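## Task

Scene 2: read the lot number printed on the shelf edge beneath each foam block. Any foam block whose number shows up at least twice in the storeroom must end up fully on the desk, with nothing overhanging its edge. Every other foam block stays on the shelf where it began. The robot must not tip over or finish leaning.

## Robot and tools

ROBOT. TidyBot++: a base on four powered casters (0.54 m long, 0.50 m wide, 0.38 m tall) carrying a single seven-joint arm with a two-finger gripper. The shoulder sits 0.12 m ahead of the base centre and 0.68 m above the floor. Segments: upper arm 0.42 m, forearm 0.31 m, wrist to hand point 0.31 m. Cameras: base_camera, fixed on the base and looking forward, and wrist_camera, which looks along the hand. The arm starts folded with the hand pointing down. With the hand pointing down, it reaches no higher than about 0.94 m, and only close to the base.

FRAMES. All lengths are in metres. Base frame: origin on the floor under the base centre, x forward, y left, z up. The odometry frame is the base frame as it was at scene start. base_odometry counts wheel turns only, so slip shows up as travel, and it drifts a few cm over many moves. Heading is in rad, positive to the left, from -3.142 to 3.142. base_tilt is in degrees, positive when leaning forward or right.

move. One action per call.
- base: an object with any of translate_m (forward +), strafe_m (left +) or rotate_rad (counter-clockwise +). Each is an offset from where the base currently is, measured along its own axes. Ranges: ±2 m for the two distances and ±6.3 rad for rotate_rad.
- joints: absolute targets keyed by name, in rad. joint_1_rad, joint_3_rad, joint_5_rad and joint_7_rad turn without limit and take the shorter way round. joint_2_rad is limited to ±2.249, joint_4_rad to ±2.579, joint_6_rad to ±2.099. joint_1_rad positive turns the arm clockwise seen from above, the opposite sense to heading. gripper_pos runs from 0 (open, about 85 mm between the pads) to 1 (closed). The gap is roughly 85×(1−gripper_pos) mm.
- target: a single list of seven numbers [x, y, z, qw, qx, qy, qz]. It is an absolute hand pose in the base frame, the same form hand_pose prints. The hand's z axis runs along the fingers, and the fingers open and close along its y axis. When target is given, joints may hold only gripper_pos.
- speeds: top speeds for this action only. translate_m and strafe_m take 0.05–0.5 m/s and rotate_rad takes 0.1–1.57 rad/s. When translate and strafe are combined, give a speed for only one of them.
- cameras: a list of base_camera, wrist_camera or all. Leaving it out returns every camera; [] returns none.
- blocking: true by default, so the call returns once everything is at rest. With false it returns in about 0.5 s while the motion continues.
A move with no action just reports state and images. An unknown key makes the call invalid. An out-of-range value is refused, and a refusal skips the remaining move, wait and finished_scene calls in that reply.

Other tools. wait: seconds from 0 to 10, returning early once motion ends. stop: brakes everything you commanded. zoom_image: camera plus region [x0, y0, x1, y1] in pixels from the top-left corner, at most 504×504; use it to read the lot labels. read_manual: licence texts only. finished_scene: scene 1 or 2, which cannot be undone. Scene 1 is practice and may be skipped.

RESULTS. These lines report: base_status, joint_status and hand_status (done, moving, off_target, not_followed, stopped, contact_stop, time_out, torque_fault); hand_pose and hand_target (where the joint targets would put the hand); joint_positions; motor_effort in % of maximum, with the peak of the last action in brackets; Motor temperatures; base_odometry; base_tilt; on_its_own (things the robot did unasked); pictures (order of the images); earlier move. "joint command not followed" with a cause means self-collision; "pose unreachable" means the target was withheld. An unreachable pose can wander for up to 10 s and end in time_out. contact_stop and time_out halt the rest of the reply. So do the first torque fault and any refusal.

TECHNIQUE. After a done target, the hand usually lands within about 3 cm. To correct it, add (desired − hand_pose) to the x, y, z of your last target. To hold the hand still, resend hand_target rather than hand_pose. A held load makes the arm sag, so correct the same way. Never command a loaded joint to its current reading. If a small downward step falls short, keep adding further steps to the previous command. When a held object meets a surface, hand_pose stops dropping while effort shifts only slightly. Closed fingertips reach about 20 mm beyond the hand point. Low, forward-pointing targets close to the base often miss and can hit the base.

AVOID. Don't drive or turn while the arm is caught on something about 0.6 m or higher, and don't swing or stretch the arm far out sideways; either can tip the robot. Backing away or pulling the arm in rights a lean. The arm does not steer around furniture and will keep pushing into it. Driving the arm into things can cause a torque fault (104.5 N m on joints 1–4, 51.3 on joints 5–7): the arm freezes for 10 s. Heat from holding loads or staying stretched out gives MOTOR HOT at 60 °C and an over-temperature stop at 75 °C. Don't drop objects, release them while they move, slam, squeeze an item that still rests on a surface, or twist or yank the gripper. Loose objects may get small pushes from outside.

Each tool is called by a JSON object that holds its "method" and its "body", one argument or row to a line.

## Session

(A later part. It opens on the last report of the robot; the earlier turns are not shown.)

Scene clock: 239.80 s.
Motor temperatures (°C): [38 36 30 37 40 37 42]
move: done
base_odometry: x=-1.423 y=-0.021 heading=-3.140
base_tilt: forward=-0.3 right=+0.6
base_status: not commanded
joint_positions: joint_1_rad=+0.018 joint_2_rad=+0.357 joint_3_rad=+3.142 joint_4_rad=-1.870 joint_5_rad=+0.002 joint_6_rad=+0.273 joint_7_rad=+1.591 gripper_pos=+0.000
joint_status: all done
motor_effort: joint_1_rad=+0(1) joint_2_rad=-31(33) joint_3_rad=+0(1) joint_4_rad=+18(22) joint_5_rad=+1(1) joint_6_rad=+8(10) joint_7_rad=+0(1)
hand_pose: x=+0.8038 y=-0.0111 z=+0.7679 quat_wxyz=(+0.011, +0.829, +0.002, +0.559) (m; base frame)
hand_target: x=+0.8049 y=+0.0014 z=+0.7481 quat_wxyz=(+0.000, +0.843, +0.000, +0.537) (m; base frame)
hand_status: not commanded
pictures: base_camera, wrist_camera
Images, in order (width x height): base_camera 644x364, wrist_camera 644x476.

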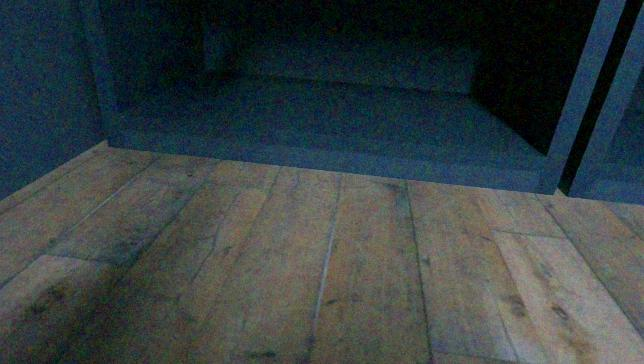

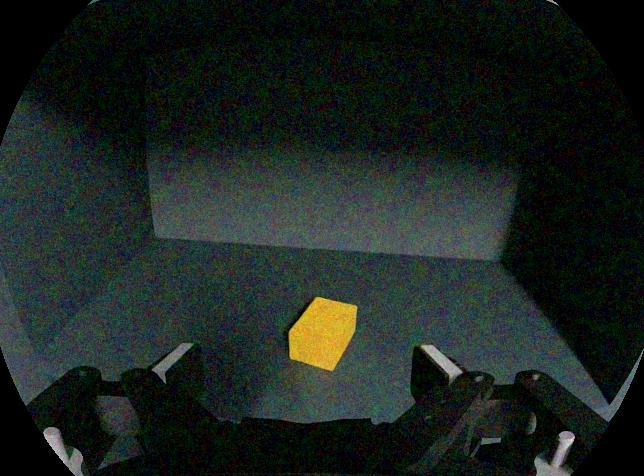

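{"method": "move", "body": {
  "joints": {"joint_1_rad":0,"joint_2_rad":0.584,"joint_4_rad":-1.983,"joint_6_rad":0.5,"gripper_pos":1},
  "base": {"strafe_m":-0.035},
  "cameras": ["wrist_camera"]
}}

{"method": "move", "body": {
  "base": {"translate_m":0.15},
  "speeds": {"translate_m":0.15},
  "cameras": ["wrist_camera"]
}}

Scene clock: 242.17 s.
Motor temperatures (°C): [38 36 30 37 40 37 42]
move: done
base_odometry: x=-1.424 y=+0.014 heading=-3.140
base_tilt: forward=-0.3 right=+0.6
base_status: done
joint_positions: joint_1_rad=+0.008 joint_2_rad=+0.571 joint_3_rad=+3.143 joint_4_rad=-1.964 joint_5_rad=+0.002 joint_6_rad=+0.444 joint_7_rad=+1.591 gripper_pos=+0.999
joint_status: all done
motor_effort: joint_1_rad=+0(4) joint_2_rad=-34(37) joint_3_rad=+0(2) joint_4_rad=+14(19) joint_5_rad=+1(1) joint_6_rad=+8(9) joint_7_rad=+0(1)
hand_pose: x=+0.7958 y=-0.0050 z=+0.6229 quat_wxyz=(+0.008, +0.865, +0.006, +0.502) (m; base frame)
hand_target: x=+0.7956 y=+0.0013 z=+0.6208 quat_wxyz=(+0.000, +0.859, +0.000, +0.512) (m; base frame)
hand_status: not commanded
pictures: wrist_camera
Images, in order (width x height): wrist_camera 644x476.

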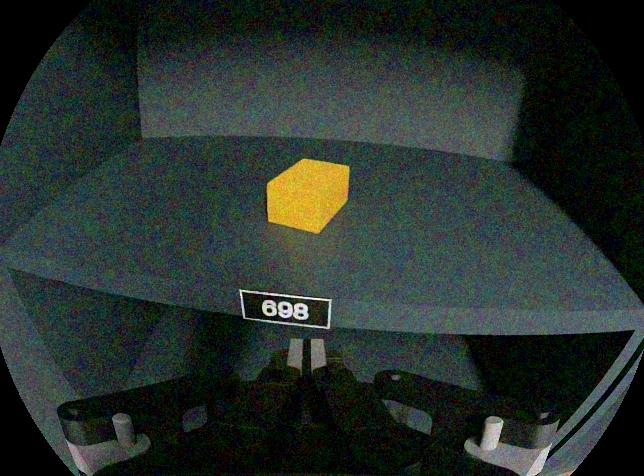

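Scene clock: 243.87 s.
Motor temperatures (°C): [38 36 30 37 40 37 42]
move: done
base_odometry: x=-1.574 y=+0.014 heading=-3.141
base_tilt: forward=-0.3 right=+0.6
base_status: done
joint_positions: joint_1_rad=+0.008 joint_2_rad=+0.570 joint_3_rad=+3.143 joint_4_rad=-1.965 joint_5_rad=+0.002 joint_6_rad=+0.448 joint_7_rad=+1.591 gripper_pos=+0.999
joint_status: not commanded
motor_effort: joint_1_rad=+0(1) joint_2_rad=-33(35) joint_3_rad=+0(1) joint_4_rad=+15(16) joint_5_rad=+1(1) joint_6_rad=+8(9) joint_7_rad=+0(1)
hand_pose: x=+0.7960 y=-0.0050 z=+0.6237 quat_wxyz=(+0.008, +0.864, +0.006, +0.503) (m; base frame)
hand_target: x=+0.7956 y=+0.0013 z=+0.6208 quat_wxyz=(+0.000, +0.859, +0.000, +0.512) (m; base frame)
hand_status: not commanded
pictures: wrist_camera
Images, in order (width x height): wrist_camera 644x476.

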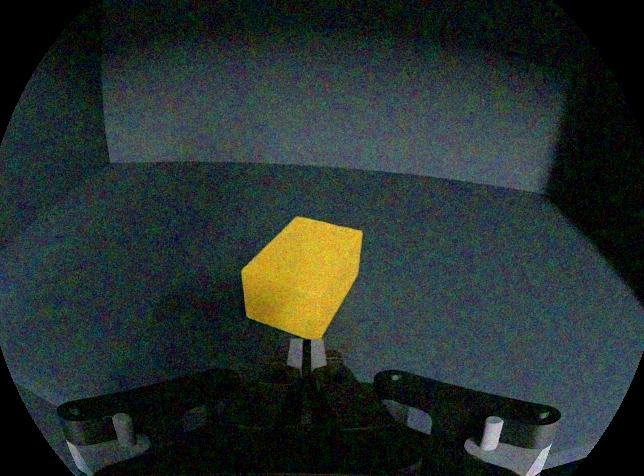

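{"method": "move", "body": {
  "base": {"strafe_m":-0.022},
  "joints": {"joint_2_rad":0.562},
  "cameras": []
}}

{"method": "move", "body": {
  "base": {"translate_m":0.11},
  "speeds": {"translate_m":0.08},
  "cameras": ["wrist_camera"]
}}

Scene clock: 244.83 s.
Motor temperatures (°C): [38 36 30 37 40 37 42]
move: done
base_odometry: x=-1.574 y=+0.036 heading=-3.140
base_tilt: forward=-0.3 right=+0.6
base_status: done
joint_positions: joint_1_rad=+0.007 joint_2_rad=+0.559 joint_3_rad=+3.143 joint_4_rad=-1.965 joint_5_rad=+0.002 joint_6_rad=+0.449 joint_7_rad=+1.591 gripper_pos=+0.999
joint_status: all done
motor_effort: joint_1_rad=-1(3) joint_2_rad=-33(35) joint_3_rad=-1(2) joint_4_rad=+14(15) joint_5_rad=+1(1) joint_6_rad=+8(8) joint_7_rad=+0(1)
hand_pose: x=+0.7968 y=-0.0039 z=+0.6320 quat_wxyz=(+0.008, +0.861, +0.006, +0.508) (m; base frame)
hand_target: x=+0.7968 y=+0.0013 z=+0.6357 quat_wxyz=(+0.000, +0.853, +0.000, +0.521) (m; base frame)
hand_status: not commanded
pictures: none
No camera images: "cameras" was empty.

Scene clock: 246.77 s.
Motor temperatures (°C): [38 36 30 37 40 37 42]
move: done
base_odometry: x=-1.684 y=+0.036 heading=-3.141
base_tilt: forward=-0.3 right=+0.6
base_status: done
joint_positions: joint_1_rad=+0.006 joint_2_rad=+0.557 joint_3_rad=+3.143 joint_4_rad=-1.966 joint_5_rad=+0.002 joint_6_rad=+0.450 joint_7_rad=+1.591 gripper_pos=+0.999
joint_status: not commanded
motor_effort: joint_1_rad=+0(2) joint_2_rad=-33(35) joint_3_rad=+0(1) joint_4_rad=+14(17) joint_5_rad=+1(1) joint_6_rad=+7(9) joint_7_rad=+0(0)
hand_pose: x=+0.7967 y=-0.0038 z=+0.6331 quat_wxyz=(+0.008, +0.861, +0.006, +0.509) (m; base frame)
hand_target: x=+0.7968 y=+0.0013 z=+0.6357 quat_wxyz=(+0.000, +0.853, +0.000, +0.521) (m; base frame)
hand_status: not commanded
pictures: wrist_camera
Images, in order (width x height): wrist_camera 644x476.

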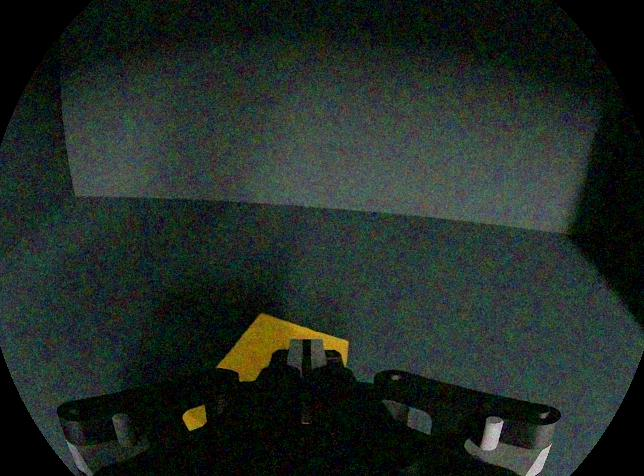

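{"method": "move", "body": {
  "base": {"translate_m":0.045},
  "speeds": {"translate_m":0.08},
  "cameras": ["wrist_camera"]
}}

{"method": "move", "body": {
  "base": {"translate_m":-0.14},
  "cameras": []
}}

{"method": "move", "body": {
  "base": {"strafe_m":0.05},
  "joints": {"gripper_pos":0},
  "cameras": ["wrist_camera"]
}}

Scene clock: 249.87 s.
Motor temperatures (°C): [38 36 30 37 40 37 42]
move: done
base_odometry: x=-1.730 y=+0.036 heading=-3.141
base_tilt: forward=-0.3 right=+0.6
base_status: done
joint_positions: joint_1_rad=+0.006 joint_2_rad=+0.556 joint_3_rad=+3.143 joint_4_rad=-1.966 joint_5_rad=+0.002 joint_6_rad=+0.450 joint_7_rad=+1.591 gripper_pos=+0.999
joint_status: not commanded
motor_effort: joint_1_rad=+0(3) joint_2_rad=-33(35) joint_3_rad=+0(2) joint_4_rad=+14(16) joint_5_rad=+1(1) joint_6_rad=+7(9) joint_7_rad=+0(1)
hand_pose: x=+0.7968 y=-0.0038 z=+0.6337 quat_wxyz=(+0.008, +0.860, +0.006, +0.510) (m; base frame)
hand_target: x=+0.7968 y=+0.0013 z=+0.6357 quat_wxyz=(+0.000, +0.853, +0.000, +0.521) (m; base frame)
hand_status: not commanded
pictures: wrist_camera
Images, in order (width x height): wrist_camera 644x476.

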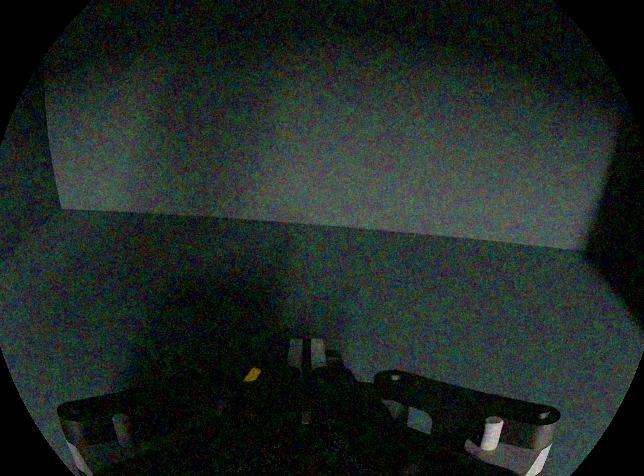

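Scene clock: 251.30 s.
Motor temperatures (°C): [38 36 30 37 40 37 42]
move: done
base_odometry: x=-1.589 y=+0.037 heading=-3.141
base_tilt: forward=-0.3 right=+0.6
base_status: done
joint_positions: joint_1_rad=+0.006 joint_2_rad=+0.554 joint_3_rad=+3.143 joint_4_rad=-1.967 joint_5_rad=+0.002 joint_6_rad=+0.451 joint_7_rad=+1.591 gripper_pos=+0.999
joint_status: not commanded
motor_effort: joint_1_rad=-1(3) joint_2_rad=-33(36) joint_3_rad=+0(2) joint_4_rad=+14(16) joint_5_rad=+1(1) joint_6_rad=+8(9) joint_7_rad=+0(1)
hand_pose: x=+0.7966 y=-0.0034 z=+0.6349 quat_wxyz=(+0.008, +0.860, +0.007, +0.511) (m; base frame)
hand_target: x=+0.7968 y=+0.0013 z=+0.6357 quat_wxyz=(+0.000, +0.853, +0.000, +0.521) (m; base frame)
hand_status: not commanded
pictures: none
No camera images: "cameras" was empty.

Scene clock: 252.40 s.
Motor temperatures (°C): [38 36 30 37 40 37 42]
move: done
base_odometry: x=-1.589 y=-0.013 heading=-3.141
base_tilt: forward=-0.3 right=+0.6
base_status: done
joint_positions: joint_1_rad=-0.002 joint_2_rad=+0.554 joint_3_rad=+3.142 joint_4_rad=-1.967 joint_5_rad=+0.002 joint_6_rad=+0.451 joint_7_rad=+1.591 gripper_pos=+0.000
joint_status: all done
motor_effort: joint_1_rad=+0(4) joint_2_rad=-33(34) joint_3_rad=+0(3) joint_4_rad=+15(15) joint_5_rad=+1(1) joint_6_rad=+7(9) joint_7_rad=+0(0)
hand_pose: x=+0.7966 y=+0.0025 z=+0.6350 quat_wxyz=(+0.005, +0.860, +0.010, +0.511) (m; base frame)
hand_target: x=+0.7968 y=+0.0013 z=+0.6357 quat_wxyz=(+0.000, +0.853, +0.000, +0.521) (m; base frame)
hand_status: not commanded
pictures: wrist_camera
Images, in order (width x height): wrist_camera 644x476.

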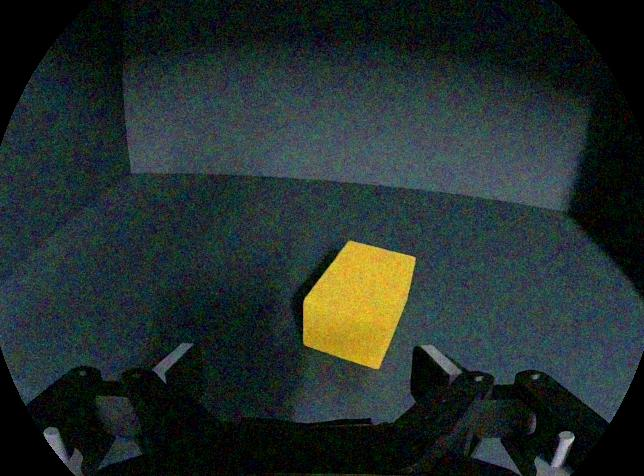

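{"method": "move", "body": {
  "base": {"translate_m":0.05,"strafe_m":0.144},
  "speeds": {"strafe_m":0.15},
  "joints": {"joint_1_rad":0.22}
}}

Scene clock: 254.47 s.
Motor temperatures (°C): [38 36 30 37 40 37 42]
move: done
base_odometry: x=-1.639 y=-0.158 heading=-3.141
base_tilt: forward=-0.3 right=+0.6
base_status: done
joint_positions: joint_1_rad=+0.213 joint_2_rad=+0.554 joint_3_rad=+3.142 joint_4_rad=-1.967 joint_5_rad=+0.002 joint_6_rad=+0.451 joint_7_rad=+1.591 gripper_pos=+0.000
joint_status: all done
motor_effort: joint_1_rad=+0(3) joint_2_rad=-33(34) joint_3_rad=+0(2) joint_4_rad=+15(16) joint_5_rad=+1(1) joint_6_rad=+8(8) joint_7_rad=+0(1)
hand_pose: x=+0.7816 y=-0.1419 z=+0.6352 quat_wxyz=(+0.060, +0.856, -0.082, +0.507) (m; base frame)
hand_target: x=+0.7807 y=-0.1466 z=+0.6357 quat_wxyz=(+0.057, +0.848, -0.094, +0.518) (m; base frame)
hand_status: not commanded
pictures: base_camera, wrist_camera
Images, in order (width x height): base_camera 644x364, wrist_camera 644x476.

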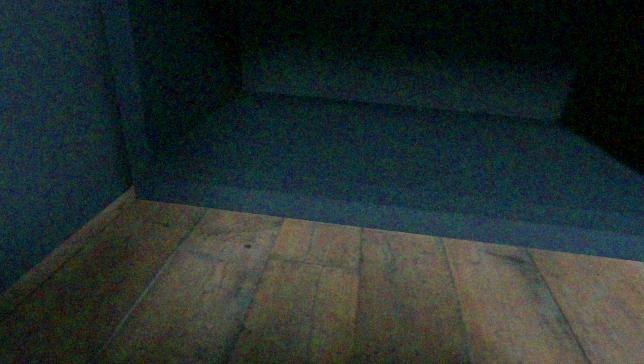

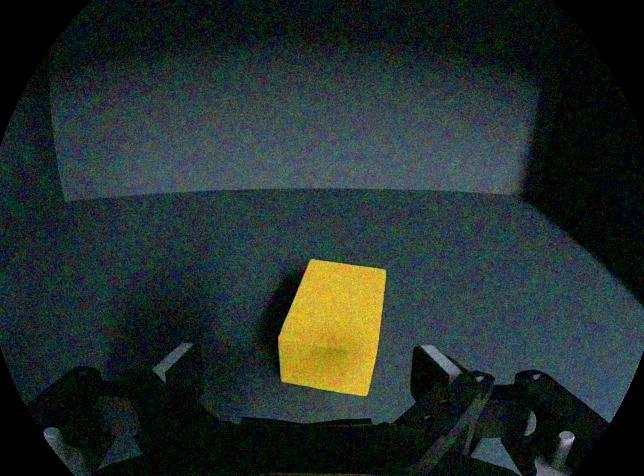

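{"method": "move", "body": {
  "base": {"translate_m":0.12,"strafe_m":-0.038},
  "speeds": {"translate_m":0.1},
  "joints": {"joint_2_rad":0.592},
  "cameras": ["wrist_camera"]
}}

Scene clock: 256.57 s.
Motor temperatures (°C): [38 36 30 37 40 37 42]
move: done
base_odometry: x=-1.759 y=-0.120 heading=-3.140
base_tilt: forward=-0.3 right=+0.6
base_status: done
joint_positions: joint_1_rad=+0.213 joint_2_rad=+0.569 joint_3_rad=+3.142 joint_4_rad=-1.967 joint_5_rad=+0.002 joint_6_rad=+0.452 joint_7_rad=+1.591 gripper_pos=+0.000
joint_status: all done
motor_effort: joint_1_rad=+0(1) joint_2_rad=-33(36) joint_3_rad=+0(1) joint_4_rad=+14(16) joint_5_rad=+1(1) joint_6_rad=+8(8) joint_7_rad=+0(1)
hand_pose: x=+0.7808 y=-0.1417 z=+0.6248 quat_wxyz=(+0.059, +0.860, -0.082, +0.501) (m; base frame)
hand_target: x=+0.7791 y=-0.1462 z=+0.6154 quat_wxyz=(+0.056, +0.856, -0.094, +0.505) (m; base frame)
hand_status: not commanded
pictures: wrist_camera
Images, in order (width x height): wrist_camera 644x476.

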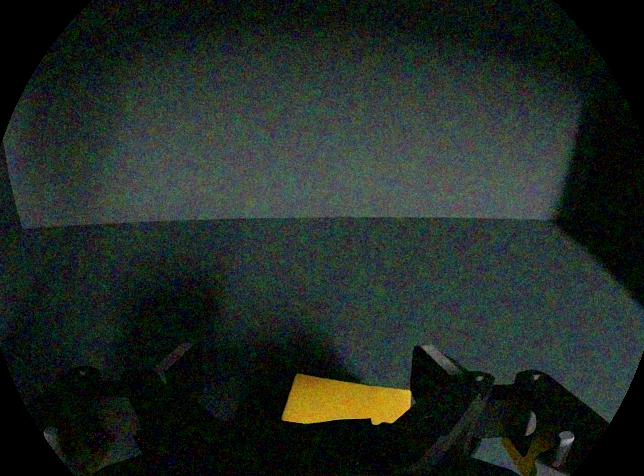

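{"method": "move", "body": {
  "base": {"translate_m":-0.03,"strafe_m":-0.008},
  "speeds": {"translate_m":0.1},
  "cameras": ["wrist_camera"]
}}

{"method": "move", "body": {
  "joints": {"gripper_pos":1},
  "cameras": ["wrist_camera"]
}}

Scene clock: 257.57 s.
Motor temperatures (°C): [38 36 30 37 40 37 42]
move: done
base_odometry: x=-1.729 y=-0.112 heading=-3.140
base_tilt: forward=-0.3 right=+0.6
base_status: done
joint_positions: joint_1_rad=+0.213 joint_2_rad=+0.570 joint_3_rad=+3.142 joint_4_rad=-1.968 joint_5_rad=+0.002 joint_6_rad=+0.452 joint_7_rad=+1.591 gripper_pos=+0.000
joint_status: not commanded
motor_effort: joint_1_rad=-1(3) joint_2_rad=-33(35) joint_3_rad=+0(2) joint_4_rad=+14(16) joint_5_rad=+1(1) joint_6_rad=+8(8) joint_7_rad=+0(0)
hand_pose: x=+0.7805 y=-0.1417 z=+0.6242 quat_wxyz=(+0.059, +0.860, -0.082, +0.500) (m; base frame)
hand_target: x=+0.7791 y=-0.1462 z=+0.6154 quat_wxyz=(+0.056, +0.856, -0.094, +0.505) (m; base frame)
hand_status: not commanded
pictures: wrist_camera
Images, in order (width x height): wrist_camera 644x476.

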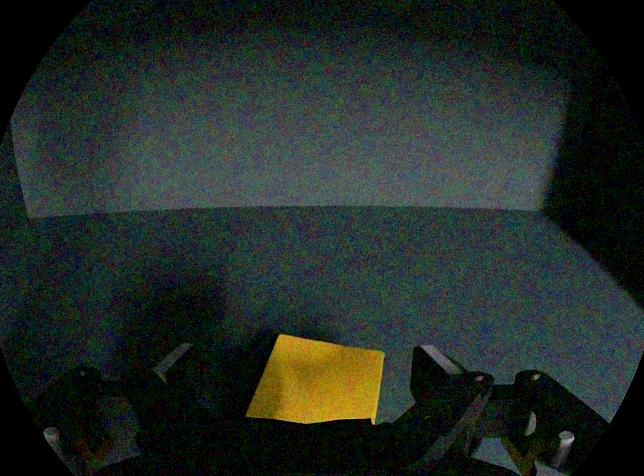

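Scene clock: 258.67 s.
Motor temperatures (°C): [38 36 30 37 40 37 42]
move: done
base_odometry: x=-1.729 y=-0.112 heading=-3.140
base_tilt: forward=-0.3 right=+0.6
base_status: not commanded
joint_positions: joint_1_rad=+0.213 joint_2_rad=+0.570 joint_3_rad=+3.142 joint_4_rad=-1.968 joint_5_rad=+0.002 joint_6_rad=+0.452 joint_7_rad=+1.591 gripper_pos=+0.999
joint_status: all done
motor_effort: joint_1_rad=+0(1) joint_2_rad=-34(34) joint_3_rad=+0(0) joint_4_rad=+15(15) joint_5_rad=+1(1) joint_6_rad=+7(8) joint_7_rad=+0(1)
hand_pose: x=+0.7805 y=-0.1417 z=+0.6242 quat_wxyz=(+0.059, +0.860, -0.082, +0.500) (m; base frame)
hand_target: x=+0.7791 y=-0.1462 z=+0.6154 quat_wxyz=(+0.056, +0.856, -0.094, +0.505) (m; base frame)
hand_status: not commanded
pictures: wrist_camera
Images, in order (width x height): wrist_camera 644x476.

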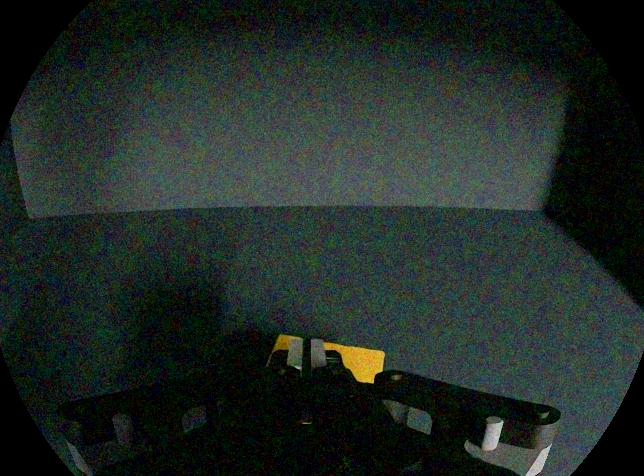

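{"method": "move", "body": {
  "joints": {"gripper_pos":0},
  "cameras": []
}}

{"method": "move", "body": {
  "base": {"translate_m":-0.14,"strafe_m":0.03},
  "cameras": []
}}

{"method": "move", "body": {
  "joints": {"joint_2_rad":0.66,"joint_6_rad":0.6},
  "cameras": ["wrist_camera"]
}}

Scene clock: 260.07 s.
Motor temperatures (°C): [38 36 30 37 40 37 42]
move: done
base_odometry: x=-1.729 y=-0.112 heading=-3.140
base_tilt: forward=-0.3 right=+0.6
base_status: not commanded
joint_positions: joint_1_rad=+0.213 joint_2_rad=+0.570 joint_3_rad=+3.142 joint_4_rad=-1.968 joint_5_rad=+0.002 joint_6_rad=+0.452 joint_7_rad=+1.591 gripper_pos=+0.000
joint_status: all done
motor_effort: joint_1_rad=-1(1) joint_2_rad=-34(34) joint_3_rad=+0(1) joint_4_rad=+15(15) joint_5_rad=+1(1) joint_6_rad=+8(8) joint_7_rad=+0(1)
hand_pose: x=+0.7805 y=-0.1417 z=+0.6242 quat_wxyz=(+0.059, +0.860, -0.082, +0.500) (m; base frame)
hand_target: x=+0.7791 y=-0.1462 z=+0.6154 quat_wxyz=(+0.056, +0.856, -0.094, +0.505) (m; base frame)
hand_status: not commanded
pictures: none
No camera images: "cameras" was empty.

Scene clock: 261.50 s.
Motor temperatures (°C): [38 36 30 37 40 37 42]
move: done
base_odometry: x=-1.589 y=-0.141 heading=-3.140
base_tilt: forward=-0.3 right=+0.6
base_status: done
joint_positions: joint_1_rad=+0.213 joint_2_rad=+0.571 joint_3_rad=+3.142 joint_4_rad=-1.969 joint_5_rad=+0.002 joint_6_rad=+0.453 joint_7_rad=+1.591 gripper_pos=+0.000
joint_status: not commanded
motor_effort: joint_1_rad=+0(1) joint_2_rad=-34(35) joint_3_rad=-1(1) joint_4_rad=+15(16) joint_5_rad=+1(1) joint_6_rad=+8(9) joint_7_rad=+0(1)
hand_pose: x=+0.7802 y=-0.1416 z=+0.6234 quat_wxyz=(+0.059, +0.860, -0.082, +0.500) (m; base frame)
hand_target: x=+0.7791 y=-0.1462 z=+0.6154 quat_wxyz=(+0.056, +0.856, -0.094, +0.505) (m; base frame)
hand_status: not commanded
pictures: none
No camera images: "cameras" was empty.

Scene clock: 262.60 s.
Motor temperatures (°C): [38 36 30 37 40 37 42]
move: done
base_odometry: x=-1.589 y=-0.141 heading=-3.140
base_tilt: forward=-0.3 right=+0.6
base_status: not commanded
joint_positions: joint_1_rad=+0.213 joint_2_rad=+0.637 joint_3_rad=+3.142 joint_4_rad=-1.969 joint_5_rad=+0.002 joint_6_rad=+0.548 joint_7_rad=+1.591 gripper_pos=+0.000
joint_status: all done
motor_effort: joint_1_rad=+0(1) joint_2_rad=-34(36) joint_3_rad=+0(1) joint_4_rad=+14(15) joint_5_rad=+1(1) joint_6_rad=+7(9) joint_7_rad=+0(1)
hand_pose: x=+0.7897 y=-0.1436 z=+0.6041 quat_wxyz=(+0.060, +0.853, -0.082, +0.512) (m; base frame)
hand_target: x=+0.7883 y=-0.1483 z=+0.5965 quat_wxyz=(+0.057, +0.848, -0.094, +0.519) (m; base frame)
hand_status: not commanded
pictures: wrist_camera
Images, in order (width x height): wrist_camera 644x476.

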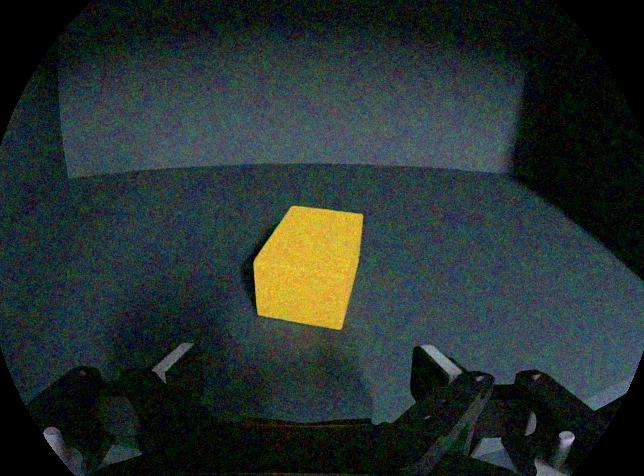

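{"method": "move", "body": {
  "joints": {"joint_2_rad":0.69,"joint_6_rad":0.63},
  "base": {"translate_m":0.08,"strafe_m":-0.02},
  "speeds": {"translate_m":0.1},
  "cameras": ["wrist_camera"]
}}

Scene clock: 264.27 s.
Motor temperatures (°C): [38 36 30 37 40 37 42]
move: done
base_odometry: x=-1.669 y=-0.121 heading=-3.141
base_tilt: forward=-0.3 right=+0.6
base_status: done
joint_positions: joint_1_rad=+0.213 joint_2_rad=+0.664 joint_3_rad=+3.142 joint_4_rad=-1.969 joint_5_rad=+0.002 joint_6_rad=+0.580 joint_7_rad=+1.591 gripper_pos=+0.000
joint_status: all done
motor_effort: joint_1_rad=-1(3) joint_2_rad=-35(36) joint_3_rad=-1(2) joint_4_rad=+13(15) joint_5_rad=+1(1) joint_6_rad=+7(9) joint_7_rad=+0(1)
hand_pose: x=+0.7920 y=-0.1441 z=+0.5942 quat_wxyz=(+0.061, +0.852, -0.081, +0.514) (m; base frame)
hand_target: x=+0.7898 y=-0.1486 z=+0.5842 quat_wxyz=(+0.057, +0.848, -0.094, +0.519) (m; base frame)
hand_status: not commanded
pictures: wrist_camera
Images, in order (width x height): wrist_camera 644x476.

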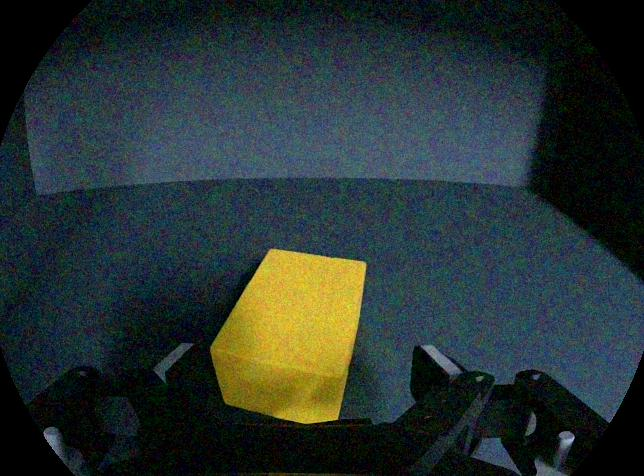

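{"method": "move", "body": {
  "joints": {"joint_2_rad":0.703},
  "base": {"translate_m":0.065,"strafe_m":-0.007},
  "speeds": {"translate_m":0.1},
  "cameras": ["wrist_camera"]
}}

{"method": "move", "body": {
  "joints": {"gripper_pos":1},
  "cameras": ["wrist_camera"]
}}

Scene clock: 265.70 s.
Motor temperatures (°C): [38 36 30 37 40 37 42]
move: done
base_odometry: x=-1.734 y=-0.114 heading=-3.141
base_tilt: forward=-0.3 right=+0.6
base_status: done
joint_positions: joint_1_rad=+0.213 joint_2_rad=+0.674 joint_3_rad=+3.142 joint_4_rad=-1.969 joint_5_rad=+0.002 joint_6_rad=+0.581 joint_7_rad=+1.591 gripper_pos=+0.000
joint_status: all done
motor_effort: joint_1_rad=+0(3) joint_2_rad=-35(36) joint_3_rad=+0(2) joint_4_rad=+12(14) joint_5_rad=+1(1) joint_6_rad=+7(8) joint_7_rad=+0(1)
hand_pose: x=+0.7911 y=-0.1441 z=+0.5876 quat_wxyz=(+0.060, +0.854, -0.082, +0.510) (m; base frame)
hand_target: x=+0.7885 y=-0.1483 z=+0.5753 quat_wxyz=(+0.057, +0.851, -0.094, +0.513) (m; base frame)
hand_status: not commanded
pictures: wrist_camera
Images, in order (width x height): wrist_camera 644x476.

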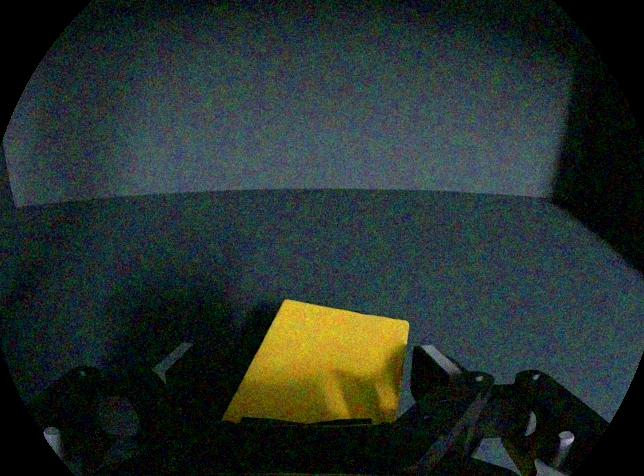

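Scene clock: 266.80 s.
Motor temperatures (°C): [38 36 30 37 40 37 42]
move: off_target
base_odometry: x=-1.734 y=-0.114 heading=-3.141
base_tilt: forward=-0.3 right=+0.6
base_status: not commanded
joint_positions: joint_1_rad=+0.213 joint_2_rad=+0.674 joint_3_rad=+3.142 joint_4_rad=-1.969 joint_5_rad=+0.002 joint_6_rad=+0.586 joint_7_rad=+1.591 gripper_pos=+0.398
joint_status: gripper_pos off_target (ended at +0.398, target +1.000)
motor_effort: joint_1_rad=-1(1) joint_2_rad=-33(35) joint_3_rad=-1(1) joint_4_rad=+12(13) joint_5_rad=+1(1) joint_6_rad=+7(8) joint_7_rad=-1(1)
hand_pose: x=+0.7919 y=-0.1442 z=+0.5889 quat_wxyz=(+0.060, +0.853, -0.082, +0.513) (m; base frame)
hand_target: x=+0.7885 y=-0.1483 z=+0.5753 quat_wxyz=(+0.057, +0.851, -0.094, +0.513) (m; base frame)
hand_status: not commanded
pictures: wrist_camera
Images, in order (width x height): wrist_camera 644x476.

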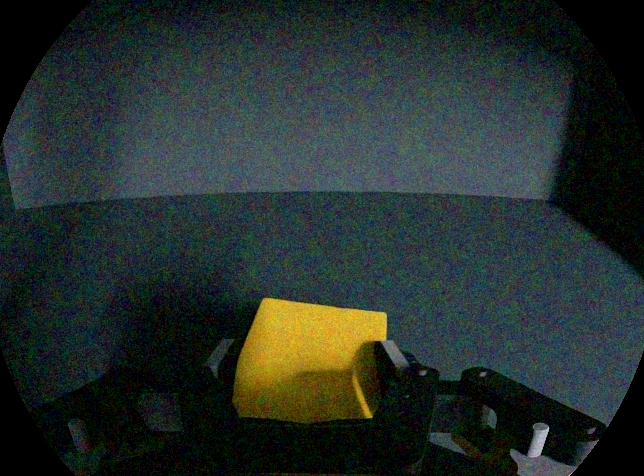

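{"method": "move", "body": {
  "joints": {"joint_2_rad":0.55},
  "cameras": ["wrist_camera"]
}}

{"method": "move", "body": {
  "base": {"translate_m":-0.5,"strafe_m":0.0},
  "speeds": {"translate_m":0.25},
  "cameras": ["wrist_camera"]
}}

{"method": "move", "body": {
  "joints": {"joint_2_rad":-0.374,"joint_4_rad":-2.5,"joint_6_rad":0.2},
  "base": {"translate_m":-0.93,"strafe_m":-0.13},
  "cameras": []
}}

{"method": "move", "body": {
  "joints": {"joint_1_rad":1.571},
  "cameras": ["wrist_camera"]
}}

{"method": "move", "body": {
  "joints": {"joint_2_rad":0.307,"joint_4_rad":-1.595,"joint_6_rad":-0.105},
  "cameras": ["wrist_camera"]
}}

Scene clock: 268.23 s.
Motor temperatures (°C): [38 36 30 37 40 37 42]
move: done
base_odometry: x=-1.734 y=-0.114 heading=-3.141
base_tilt: forward=-0.3 right=+0.6
base_status: not commanded
joint_positions: joint_1_rad=+0.213 joint_2_rad=+0.537 joint_3_rad=+3.142 joint_4_rad=-1.969 joint_5_rad=+0.002 joint_6_rad=+0.587 joint_7_rad=+1.591 gripper_pos=+0.398
joint_status: all done
motor_effort: joint_1_rad=-1(1) joint_2_rad=-33(38) joint_3_rad=+0(1) joint_4_rad=+15(16) joint_5_rad=+1(1) joint_6_rad=+9(9) joint_7_rad=+0(1)
hand_pose: x=+0.7981 y=-0.1456 z=+0.6841 quat_wxyz=(+0.067, +0.815, -0.078, +0.570) (m; base frame)
hand_target: x=+0.7965 y=-0.1501 z=+0.6811 quat_wxyz=(+0.064, +0.809, -0.089, +0.577) (m; base frame)
hand_status: not commanded
pictures: wrist_camera
Images, in order (width x height): wrist_camera 644x476.

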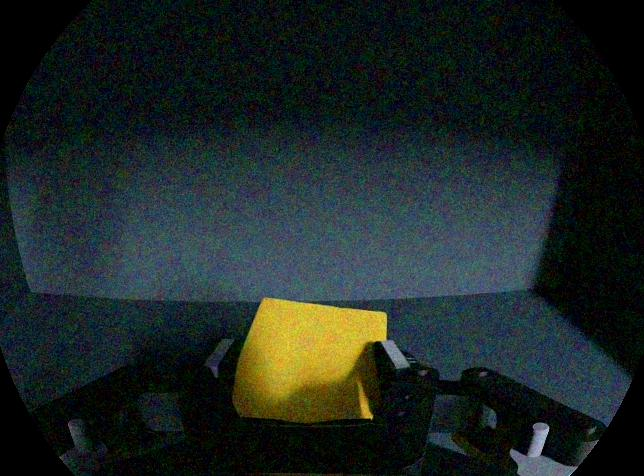

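Scene clock: 271.13 s.
Motor temperatures (°C): [38 36 30 37 40 37 42]
move: done
base_odometry: x=-1.234 y=-0.113 heading=-3.141
base_tilt: forward=-0.3 right=+0.6
base_status: done
joint_positions: joint_1_rad=+0.213 joint_2_rad=+0.537 joint_3_rad=+3.142 joint_4_rad=-1.969 joint_5_rad=+0.002 joint_6_rad=+0.587 joint_7_rad=+1.591 gripper_pos=+0.398
joint_status: not commanded
motor_effort: joint_1_rad=+0(2) joint_2_rad=-33(36) joint_3_rad=+0(2) joint_4_rad=+16(17) joint_5_rad=+1(1) joint_6_rad=+9(9) joint_7_rad=+0(1)
hand_pose: x=+0.7980 y=-0.1458 z=+0.6842 quat_wxyz=(+0.067, +0.815, -0.078, +0.570) (m; base frame)
hand_target: x=+0.7965 y=-0.1501 z=+0.6811 quat_wxyz=(+0.064, +0.809, -0.089, +0.577) (m; base frame)
hand_status: not commanded
pictures: wrist_camera
Images, in order (width x height): wrist_camera 644x476.

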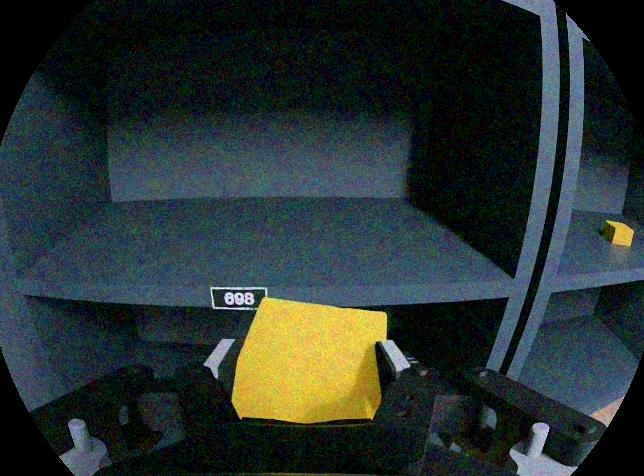

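Scene clock: 274.37 s.
Motor temperatures (°C): [38 36 30 37 40 37 42]
move: done
base_odometry: x=-0.304 y=+0.017 heading=+3.142
base_tilt: forward=-0.4 right=+0.6
base_status: done
joint_positions: joint_1_rad=+0.213 joint_2_rad=-0.366 joint_3_rad=+3.142 joint_4_rad=-2.472 joint_5_rad=+0.002 joint_6_rad=+0.246 joint_7_rad=+1.591 gripper_pos=+0.398
joint_status: all done
motor_effort: joint_1_rad=+0(2) joint_2_rad=-7(36) joint_3_rad=+1(2) joint_4_rad=+20(21) joint_5_rad=+1(1) joint_6_rad=+9(10) joint_7_rad=+0(1)
hand_pose: x=+0.5279 y=-0.0873 z=+0.8255 quat_wxyz=(+0.070, +0.798, -0.077, +0.594) (m; base frame)
hand_target: x=+0.5148 y=-0.0871 z=+0.7995 quat_wxyz=(+0.063, +0.816, -0.090, +0.568) (m; base frame)
hand_status: not commanded
pictures: none
No camera images: "cameras" was empty.

Scene clock: 276.97 s.
Motor temperatures (°C): [38 36 30 37 40 37 42]
move: done
base_odometry: x=-0.304 y=+0.017 heading=+3.142
base_tilt: forward=-0.4 right=+0.6
base_status: not commanded
joint_positions: joint_1_rad=+1.552 joint_2_rad=-0.366 joint_3_rad=+3.142 joint_4_rad=-2.472 joint_5_rad=+0.002 joint_6_rad=+0.246 joint_7_rad=+1.591 gripper_pos=+0.398
joint_status: all done
motor_effort: joint_1_rad=+0(3) joint_2_rad=-6(7) joint_3_rad=+0(1) joint_4_rad=+20(21) joint_5_rad=+1(1) joint_6_rad=+9(9) joint_7_rad=+0(1)
hand_pose: x=+0.1280 y=-0.4180 z=+0.8255 quat_wxyz=(+0.423, +0.578, -0.555, +0.422) (m; base frame)
hand_target: x=+0.1203 y=-0.4053 z=+0.7995 quat_wxyz=(+0.404, +0.580, -0.580, +0.404) (m; base frame)
hand_status: not commanded
pictures: wrist_camera
Images, in order (width x height): wrist_camera 644x476.

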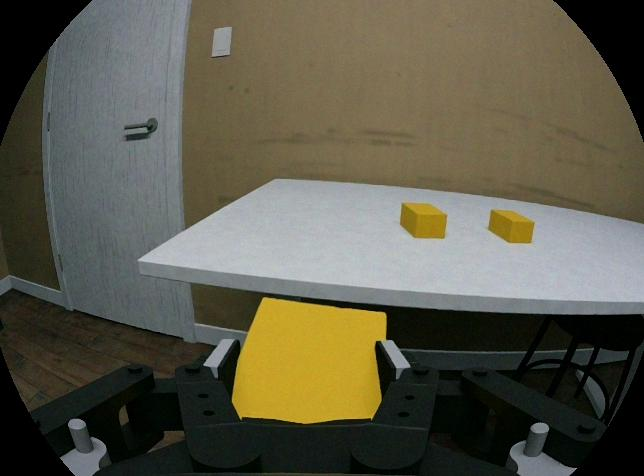

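Scene clock: 279.17 s.
Motor temperatures (°C): [38 36 30 37 40 37 42]
move: done
base_odometry: x=-0.304 y=+0.017 heading=+3.142
base_tilt: forward=-0.4 right=+0.6
base_status: not commanded
joint_positions: joint_1_rad=+1.552 joint_2_rad=+0.283 joint_3_rad=+3.142 joint_4_rad=-1.612 joint_5_rad=+0.002 joint_6_rad=-0.056 joint_7_rad=+1.591 gripper_pos=+0.398
joint_status: all done
motor_effort: joint_1_rad=-1(1) joint_2_rad=-31(32) joint_3_rad=+0(1) joint_4_rad=+21(23) joint_5_rad=+1(1) joint_6_rad=+8(10) joint_7_rad=+0(1)
hand_pose: x=+0.1330 y=-0.7046 z=+0.8702 quat_wxyz=(+0.397, +0.597, -0.574, +0.396) (m; base frame)
hand_target: x=+0.1202 y=-0.7066 z=+0.8492 quat_wxyz=(+0.380, +0.596, -0.596, +0.380) (m; base frame)
hand_status: not commanded
pictures: wrist_camera
Images, in order (width x height): wrist_camera 644x476.

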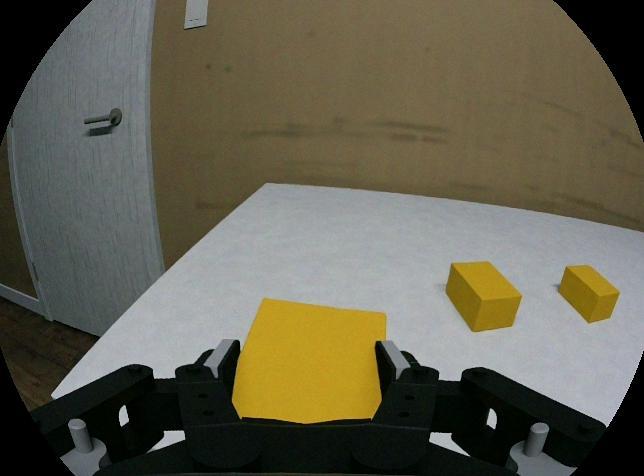

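{"method": "move", "body": {
  "base": {"strafe_m":-0.29,"translate_m":-0.03},
  "speeds": {"strafe_m":0.25},
  "cameras": []
}}

{"method": "move", "body": {
  "joints": {"joint_2_rad":0.37,"joint_4_rad":-1.72,"joint_6_rad":0.1},
  "cameras": []
}}

{"method": "move", "body": {
  "joints": {"joint_2_rad":0.39},
  "cameras": []
}}

{"method": "move", "body": {
  "joints": {"joint_2_rad":0.406},
  "cameras": []
}}

{"method": "move", "body": {
  "joints": {"joint_2_rad":0.422},
  "cameras": []
}}

{"method": "move", "body": {
  "joints": {"joint_2_rad":0.436},
  "cameras": []
}}

{"method": "move", "body": {
  "joints": {"joint_2_rad":0.448},
  "cameras": ["wrist_camera"]
}}

Scene clock: 281.57 s.
Motor temperatures (°C): [38 36 30 37 40 37 42]
move: done
base_odometry: x=-0.274 y=+0.307 heading=+3.141
base_tilt: forward=-0.3 right=+0.6
base_status: done
joint_positions: joint_1_rad=+1.553 joint_2_rad=+0.289 joint_3_rad=+3.142 joint_4_rad=-1.608 joint_5_rad=+0.002 joint_6_rad=-0.060 joint_7_rad=+1.591 gripper_pos=+0.398
joint_status: not commanded
motor_effort: joint_1_rad=-1(1) joint_2_rad=-31(33) joint_3_rad=+0(1) joint_4_rad=+21(23) joint_5_rad=+1(1) joint_6_rad=+8(9) joint_7_rad=-1(1)
hand_pose: x=+0.1324 y=-0.7059 z=+0.8671 quat_wxyz=(+0.396, +0.598, -0.575, +0.394) (m; base frame)
hand_target: x=+0.1202 y=-0.7066 z=+0.8492 quat_wxyz=(+0.380, +0.596, -0.596, +0.380) (m; base frame)
hand_status: not commanded
pictures: none
No camera images: "cameras" was empty.

Scene clock: 282.83 s.
Motor temperatures (°C): [38 36 30 37 40 37 42]
move: done
base_odometry: x=-0.274 y=+0.307 heading=+3.141
base_tilt: forward=-0.4 right=+0.6
base_status: not commanded
joint_positions: joint_1_rad=+1.553 joint_2_rad=+0.353 joint_3_rad=+3.142 joint_4_rad=-1.698 joint_5_rad=+0.002 joint_6_rad=+0.048 joint_7_rad=+1.591 gripper_pos=+0.398
joint_status: all done
motor_effort: joint_1_rad=-1(1) joint_2_rad=-31(35) joint_3_rad=+0(0) joint_4_rad=+21(22) joint_5_rad=+1(1) joint_6_rad=+8(9) joint_7_rad=+0(1)
hand_pose: x=+0.1325 y=-0.7068 z=+0.8007 quat_wxyz=(+0.382, +0.607, -0.584, +0.380) (m; base frame)
hand_target: x=+0.1202 y=-0.7094 z=+0.7914 quat_wxyz=(+0.385, +0.593, -0.593, +0.385) (m; base frame)
hand_status: not commanded
pictures: none
No camera images: "cameras" was empty.

Scene clock: 283.47 s.
Motor temperatures (°C): [38 36 30 37 40 37 42]
move: done
base_odometry: x=-0.274 y=+0.307 heading=+3.141
base_tilt: forward=-0.3 right=+0.6
base_status: not commanded
joint_positions: joint_1_rad=+1.553 joint_2_rad=+0.365 joint_3_rad=+3.142 joint_4_rad=-1.698 joint_5_rad=+0.002 joint_6_rad=+0.048 joint_7_rad=+1.591 gripper_pos=+0.398
joint_status: all done
motor_effort: joint_1_rad=-1(1) joint_2_rad=-33(34) joint_3_rad=+0(0) joint_4_rad=+20(21) joint_5_rad=+1(1) joint_6_rad=+8(9) joint_7_rad=+0(1)
hand_pose: x=+0.1325 y=-0.7082 z=+0.7922 quat_wxyz=(+0.378, +0.610, -0.586, +0.376) (m; base frame)
hand_target: x=+0.1202 y=-0.7115 z=+0.7772 quat_wxyz=(+0.379, +0.597, -0.597, +0.379) (m; base frame)
hand_status: not commanded
pictures: none
No camera images: "cameras" was empty.

Scene clock: 284.13 s.
Motor temperatures (°C): [38 36 30 37 40 37 42]
move: done
base_odometry: x=-0.274 y=+0.307 heading=+3.141
base_tilt: forward=-0.4 right=+0.6
base_status: not commanded
joint_positions: joint_1_rad=+1.553 joint_2_rad=+0.379 joint_3_rad=+3.142 joint_4_rad=-1.698 joint_5_rad=+0.002 joint_6_rad=+0.048 joint_7_rad=+1.591 gripper_pos=+0.398
joint_status: all done
motor_effort: joint_1_rad=+0(1) joint_2_rad=-33(34) joint_3_rad=+0(0) joint_4_rad=+20(21) joint_5_rad=+1(1) joint_6_rad=+8(9) joint_7_rad=+0(1)
hand_pose: x=+0.1325 y=-0.7097 z=+0.7821 quat_wxyz=(+0.374, +0.612, -0.589, +0.372) (m; base frame)
hand_target: x=+0.1202 y=-0.7129 z=+0.7658 quat_wxyz=(+0.374, +0.600, -0.600, +0.374) (m; base frame)
hand_status: not commanded
pictures: none
No camera images: "cameras" was empty.

Scene clock: 284.73 s.
Motor temperatures (°C): [38 36 30 37 40 37 42]
move: done
base_odometry: x=-0.274 y=+0.307 heading=+3.141
base_tilt: forward=-0.4 right=+0.6
base_status: not commanded
joint_positions: joint_1_rad=+1.554 joint_2_rad=+0.388 joint_3_rad=+3.142 joint_4_rad=-1.698 joint_5_rad=+0.002 joint_6_rad=+0.052 joint_7_rad=+1.591 gripper_pos=+0.398
joint_status: all done
motor_effort: joint_1_rad=+0(1) joint_2_rad=-32(33) joint_3_rad=+0(1) joint_4_rad=+19(20) joint_5_rad=+1(1) joint_6_rad=+8(8) joint_7_rad=-1(1)
hand_pose: x=+0.1324 y=-0.7111 z=+0.7769 quat_wxyz=(+0.373, +0.613, -0.590, +0.371) (m; base frame)
hand_target: x=+0.1202 y=-0.7142 z=+0.7544 quat_wxyz=(+0.370, +0.603, -0.603, +0.369) (m; base frame)
hand_status: not commanded
pictures: none
No camera images: "cameras" was empty.

Scene clock: 285.27 s.
Motor temperatures (°C): [38 36 30 37 40 37 42]
move: off_target
base_odometry: x=-0.274 y=+0.307 heading=+3.141
base_tilt: forward=-0.4 right=+0.6
base_status: not commanded
joint_positions: joint_1_rad=+1.554 joint_2_rad=+0.390 joint_3_rad=+3.142 joint_4_rad=-1.698 joint_5_rad=+0.002 joint_6_rad=+0.055 joint_7_rad=+1.591 gripper_pos=+0.398
joint_status: joint_2_rad off_target (ended at +0.390, target +0.436)
motor_effort: joint_1_rad=+0(1) joint_2_rad=-29(32) joint_3_rad=+1(1) joint_4_rad=+19(20) joint_5_rad=+1(1) joint_6_rad=+8(8) joint_7_rad=+0(0)
hand_pose: x=+0.1325 y=-0.7117 z=+0.7762 quat_wxyz=(+0.373, +0.613, -0.589, +0.371) (m; base frame)
hand_target: x=+0.1202 y=-0.7151 z=+0.7444 quat_wxyz=(+0.365, +0.605, -0.605, +0.365) (m; base frame)
hand_status: not commanded
pictures: none
No camera images: "cameras" was empty.

Scene clock: 285.77 s.
Motor temperatures (°C): [38 36 30 37 40 37 42]
move: off_target
base_odometry: x=-0.274 y=+0.307 heading=+3.141
base_tilt: forward=-0.3 right=+0.6
base_status: not commanded
joint_positions: joint_1_rad=+1.554 joint_2_rad=+0.392 joint_3_rad=+3.142 joint_4_rad=-1.698 joint_5_rad=+0.002 joint_6_rad=+0.057 joint_7_rad=+1.591 gripper_pos=+0.398
joint_status: joint_2_rad off_target (ended at +0.392, target +0.448)
motor_effort: joint_1_rad=+1(1) joint_2_rad=-28(30) joint_3_rad=+1(2) joint_4_rad=+19(20) joint_5_rad=+1(1) joint_6_rad=+7(8) joint_7_rad=+0(0)
hand_pose: x=+0.1325 y=-0.7121 z=+0.7757 quat_wxyz=(+0.373, +0.613, -0.589, +0.371) (m; base frame)
hand_target: x=+0.1202 y=-0.7158 z=+0.7358 quat_wxyz=(+0.362, +0.608, -0.608, +0.362) (m; base frame)
hand_status: not commanded
pictures: wrist_camera
Images, in order (width x height): wrist_camera 644x476.

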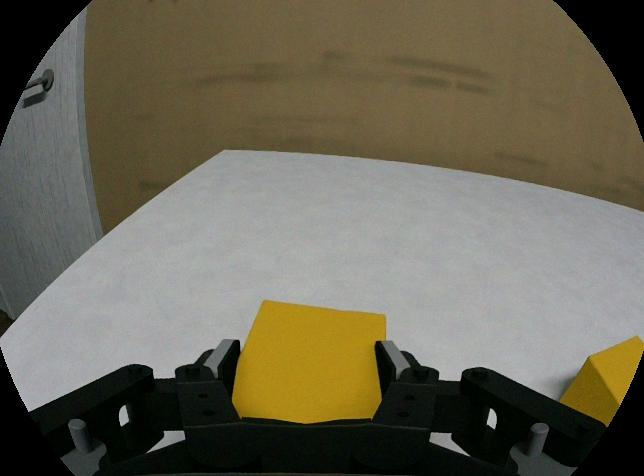

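{"method": "move", "body": {
  "joints": {"joint_2_rad":0.422},
  "cameras": []
}}

{"method": "move", "body": {
  "joints": {"gripper_pos":0},
  "cameras": []
}}

{"method": "move", "body": {
  "base": {"strafe_m":0.32},
  "speeds": {"strafe_m":0.25},
  "cameras": ["wrist_camera"]
}}

Scene clock: 286.57 s.
Motor temperatures (°C): [38 36 30 37 40 37 42]
move: done
base_odometry: x=-0.274 y=+0.307 heading=+3.141
base_tilt: forward=-0.3 right=+0.6
base_status: not commanded
joint_positions: joint_1_rad=+1.554 joint_2_rad=+0.392 joint_3_rad=+3.142 joint_4_rad=-1.698 joint_5_rad=+0.002 joint_6_rad=+0.058 joint_7_rad=+1.591 gripper_pos=+0.398
joint_status: all done
motor_effort: joint_1_rad=+1(1) joint_2_rad=-30(31) joint_3_rad=+1(2) joint_4_rad=+19(19) joint_5_rad=+1(1) joint_6_rad=+8(8) joint_7_rad=+0(1)
hand_pose: x=+0.1323 y=-0.7121 z=+0.7762 quat_wxyz=(+0.373, +0.613, -0.589, +0.371) (m; base frame)
hand_target: x=+0.1202 y=-0.7142 z=+0.7544 quat_wxyz=(+0.370, +0.603, -0.603, +0.369) (m; base frame)
hand_status: not commanded
pictures: none
No camera images: "cameras" was empty.

Scene clock: 287.67 s.
Motor temperatures (°C): [38 36 30 37 40 37 42]
move: done
base_odometry: x=-0.274 y=+0.307 heading=+3.141
base_tilt: forward=-0.4 right=+0.6
base_status: not commanded
joint_positions: joint_1_rad=+1.556 joint_2_rad=+0.398 joint_3_rad=+3.142 joint_4_rad=-1.699 joint_5_rad=+0.002 joint_6_rad=+0.059 joint_7_rad=+1.591 gripper_pos=+0.000
joint_status: all done
motor_effort: joint_1_rad=-1(1) joint_2_rad=-33(33) joint_3_rad=+0(1) joint_4_rad=+20(20) joint_5_rad=+1(1) joint_6_rad=+8(8) joint_7_rad=+0(1)
hand_pose: x=+0.1309 y=-0.7128 z=+0.7721 quat_wxyz=(+0.372, +0.613, -0.591, +0.370) (m; base frame)
hand_target: x=+0.1202 y=-0.7142 z=+0.7544 quat_wxyz=(+0.370, +0.603, -0.603, +0.369) (m; base frame)
hand_status: not commanded
pictures: none
No camera images: "cameras" was empty.

Scene clock: 289.83 s.
Motor temperatures (°C): [38 36 30 37 40 37 42]
move: done
base_odometry: x=-0.274 y=-0.013 heading=+3.141
base_tilt: forward=-0.3 right=+0.6
base_status: done
joint_positions: joint_1_rad=+1.558 joint_2_rad=+0.401 joint_3_rad=+3.142 joint_4_rad=-1.699 joint_5_rad=+0.002 joint_6_rad=+0.060 joint_7_rad=+1.591 gripper_pos=+0.000
joint_status: not commanded
motor_effort: joint_1_rad=-1(3) joint_2_rad=-33(36) joint_3_rad=+0(2) joint_4_rad=+20(21) joint_5_rad=+1(1) joint_6_rad=+8(9) joint_7_rad=+0(1)
hand_pose: x=+0.1295 y=-0.7132 z=+0.7693 quat_wxyz=(+0.372, +0.613, -0.592, +0.368) (m; base frame)
hand_target: x=+0.1202 y=-0.7142 z=+0.7544 quat_wxyz=(+0.370, +0.603, -0.603, +0.369) (m; base frame)
hand_status: not commanded
pictures: wrist_camera
Images, in order (width x height): wrist_camera 644x476.

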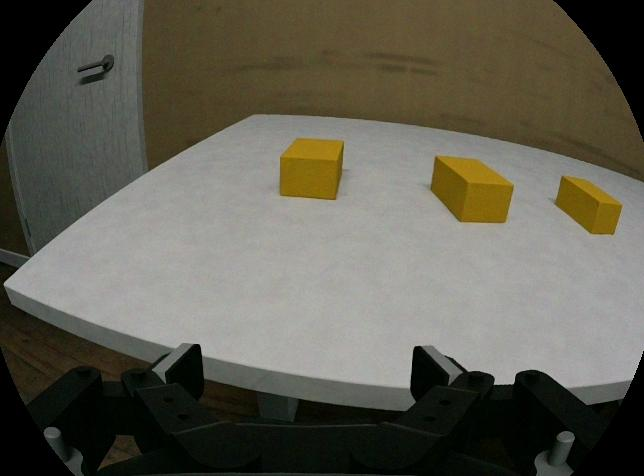

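{"method": "finished_scene", "body": {
  "scene": 2
}}

The scene is finished: the task was done.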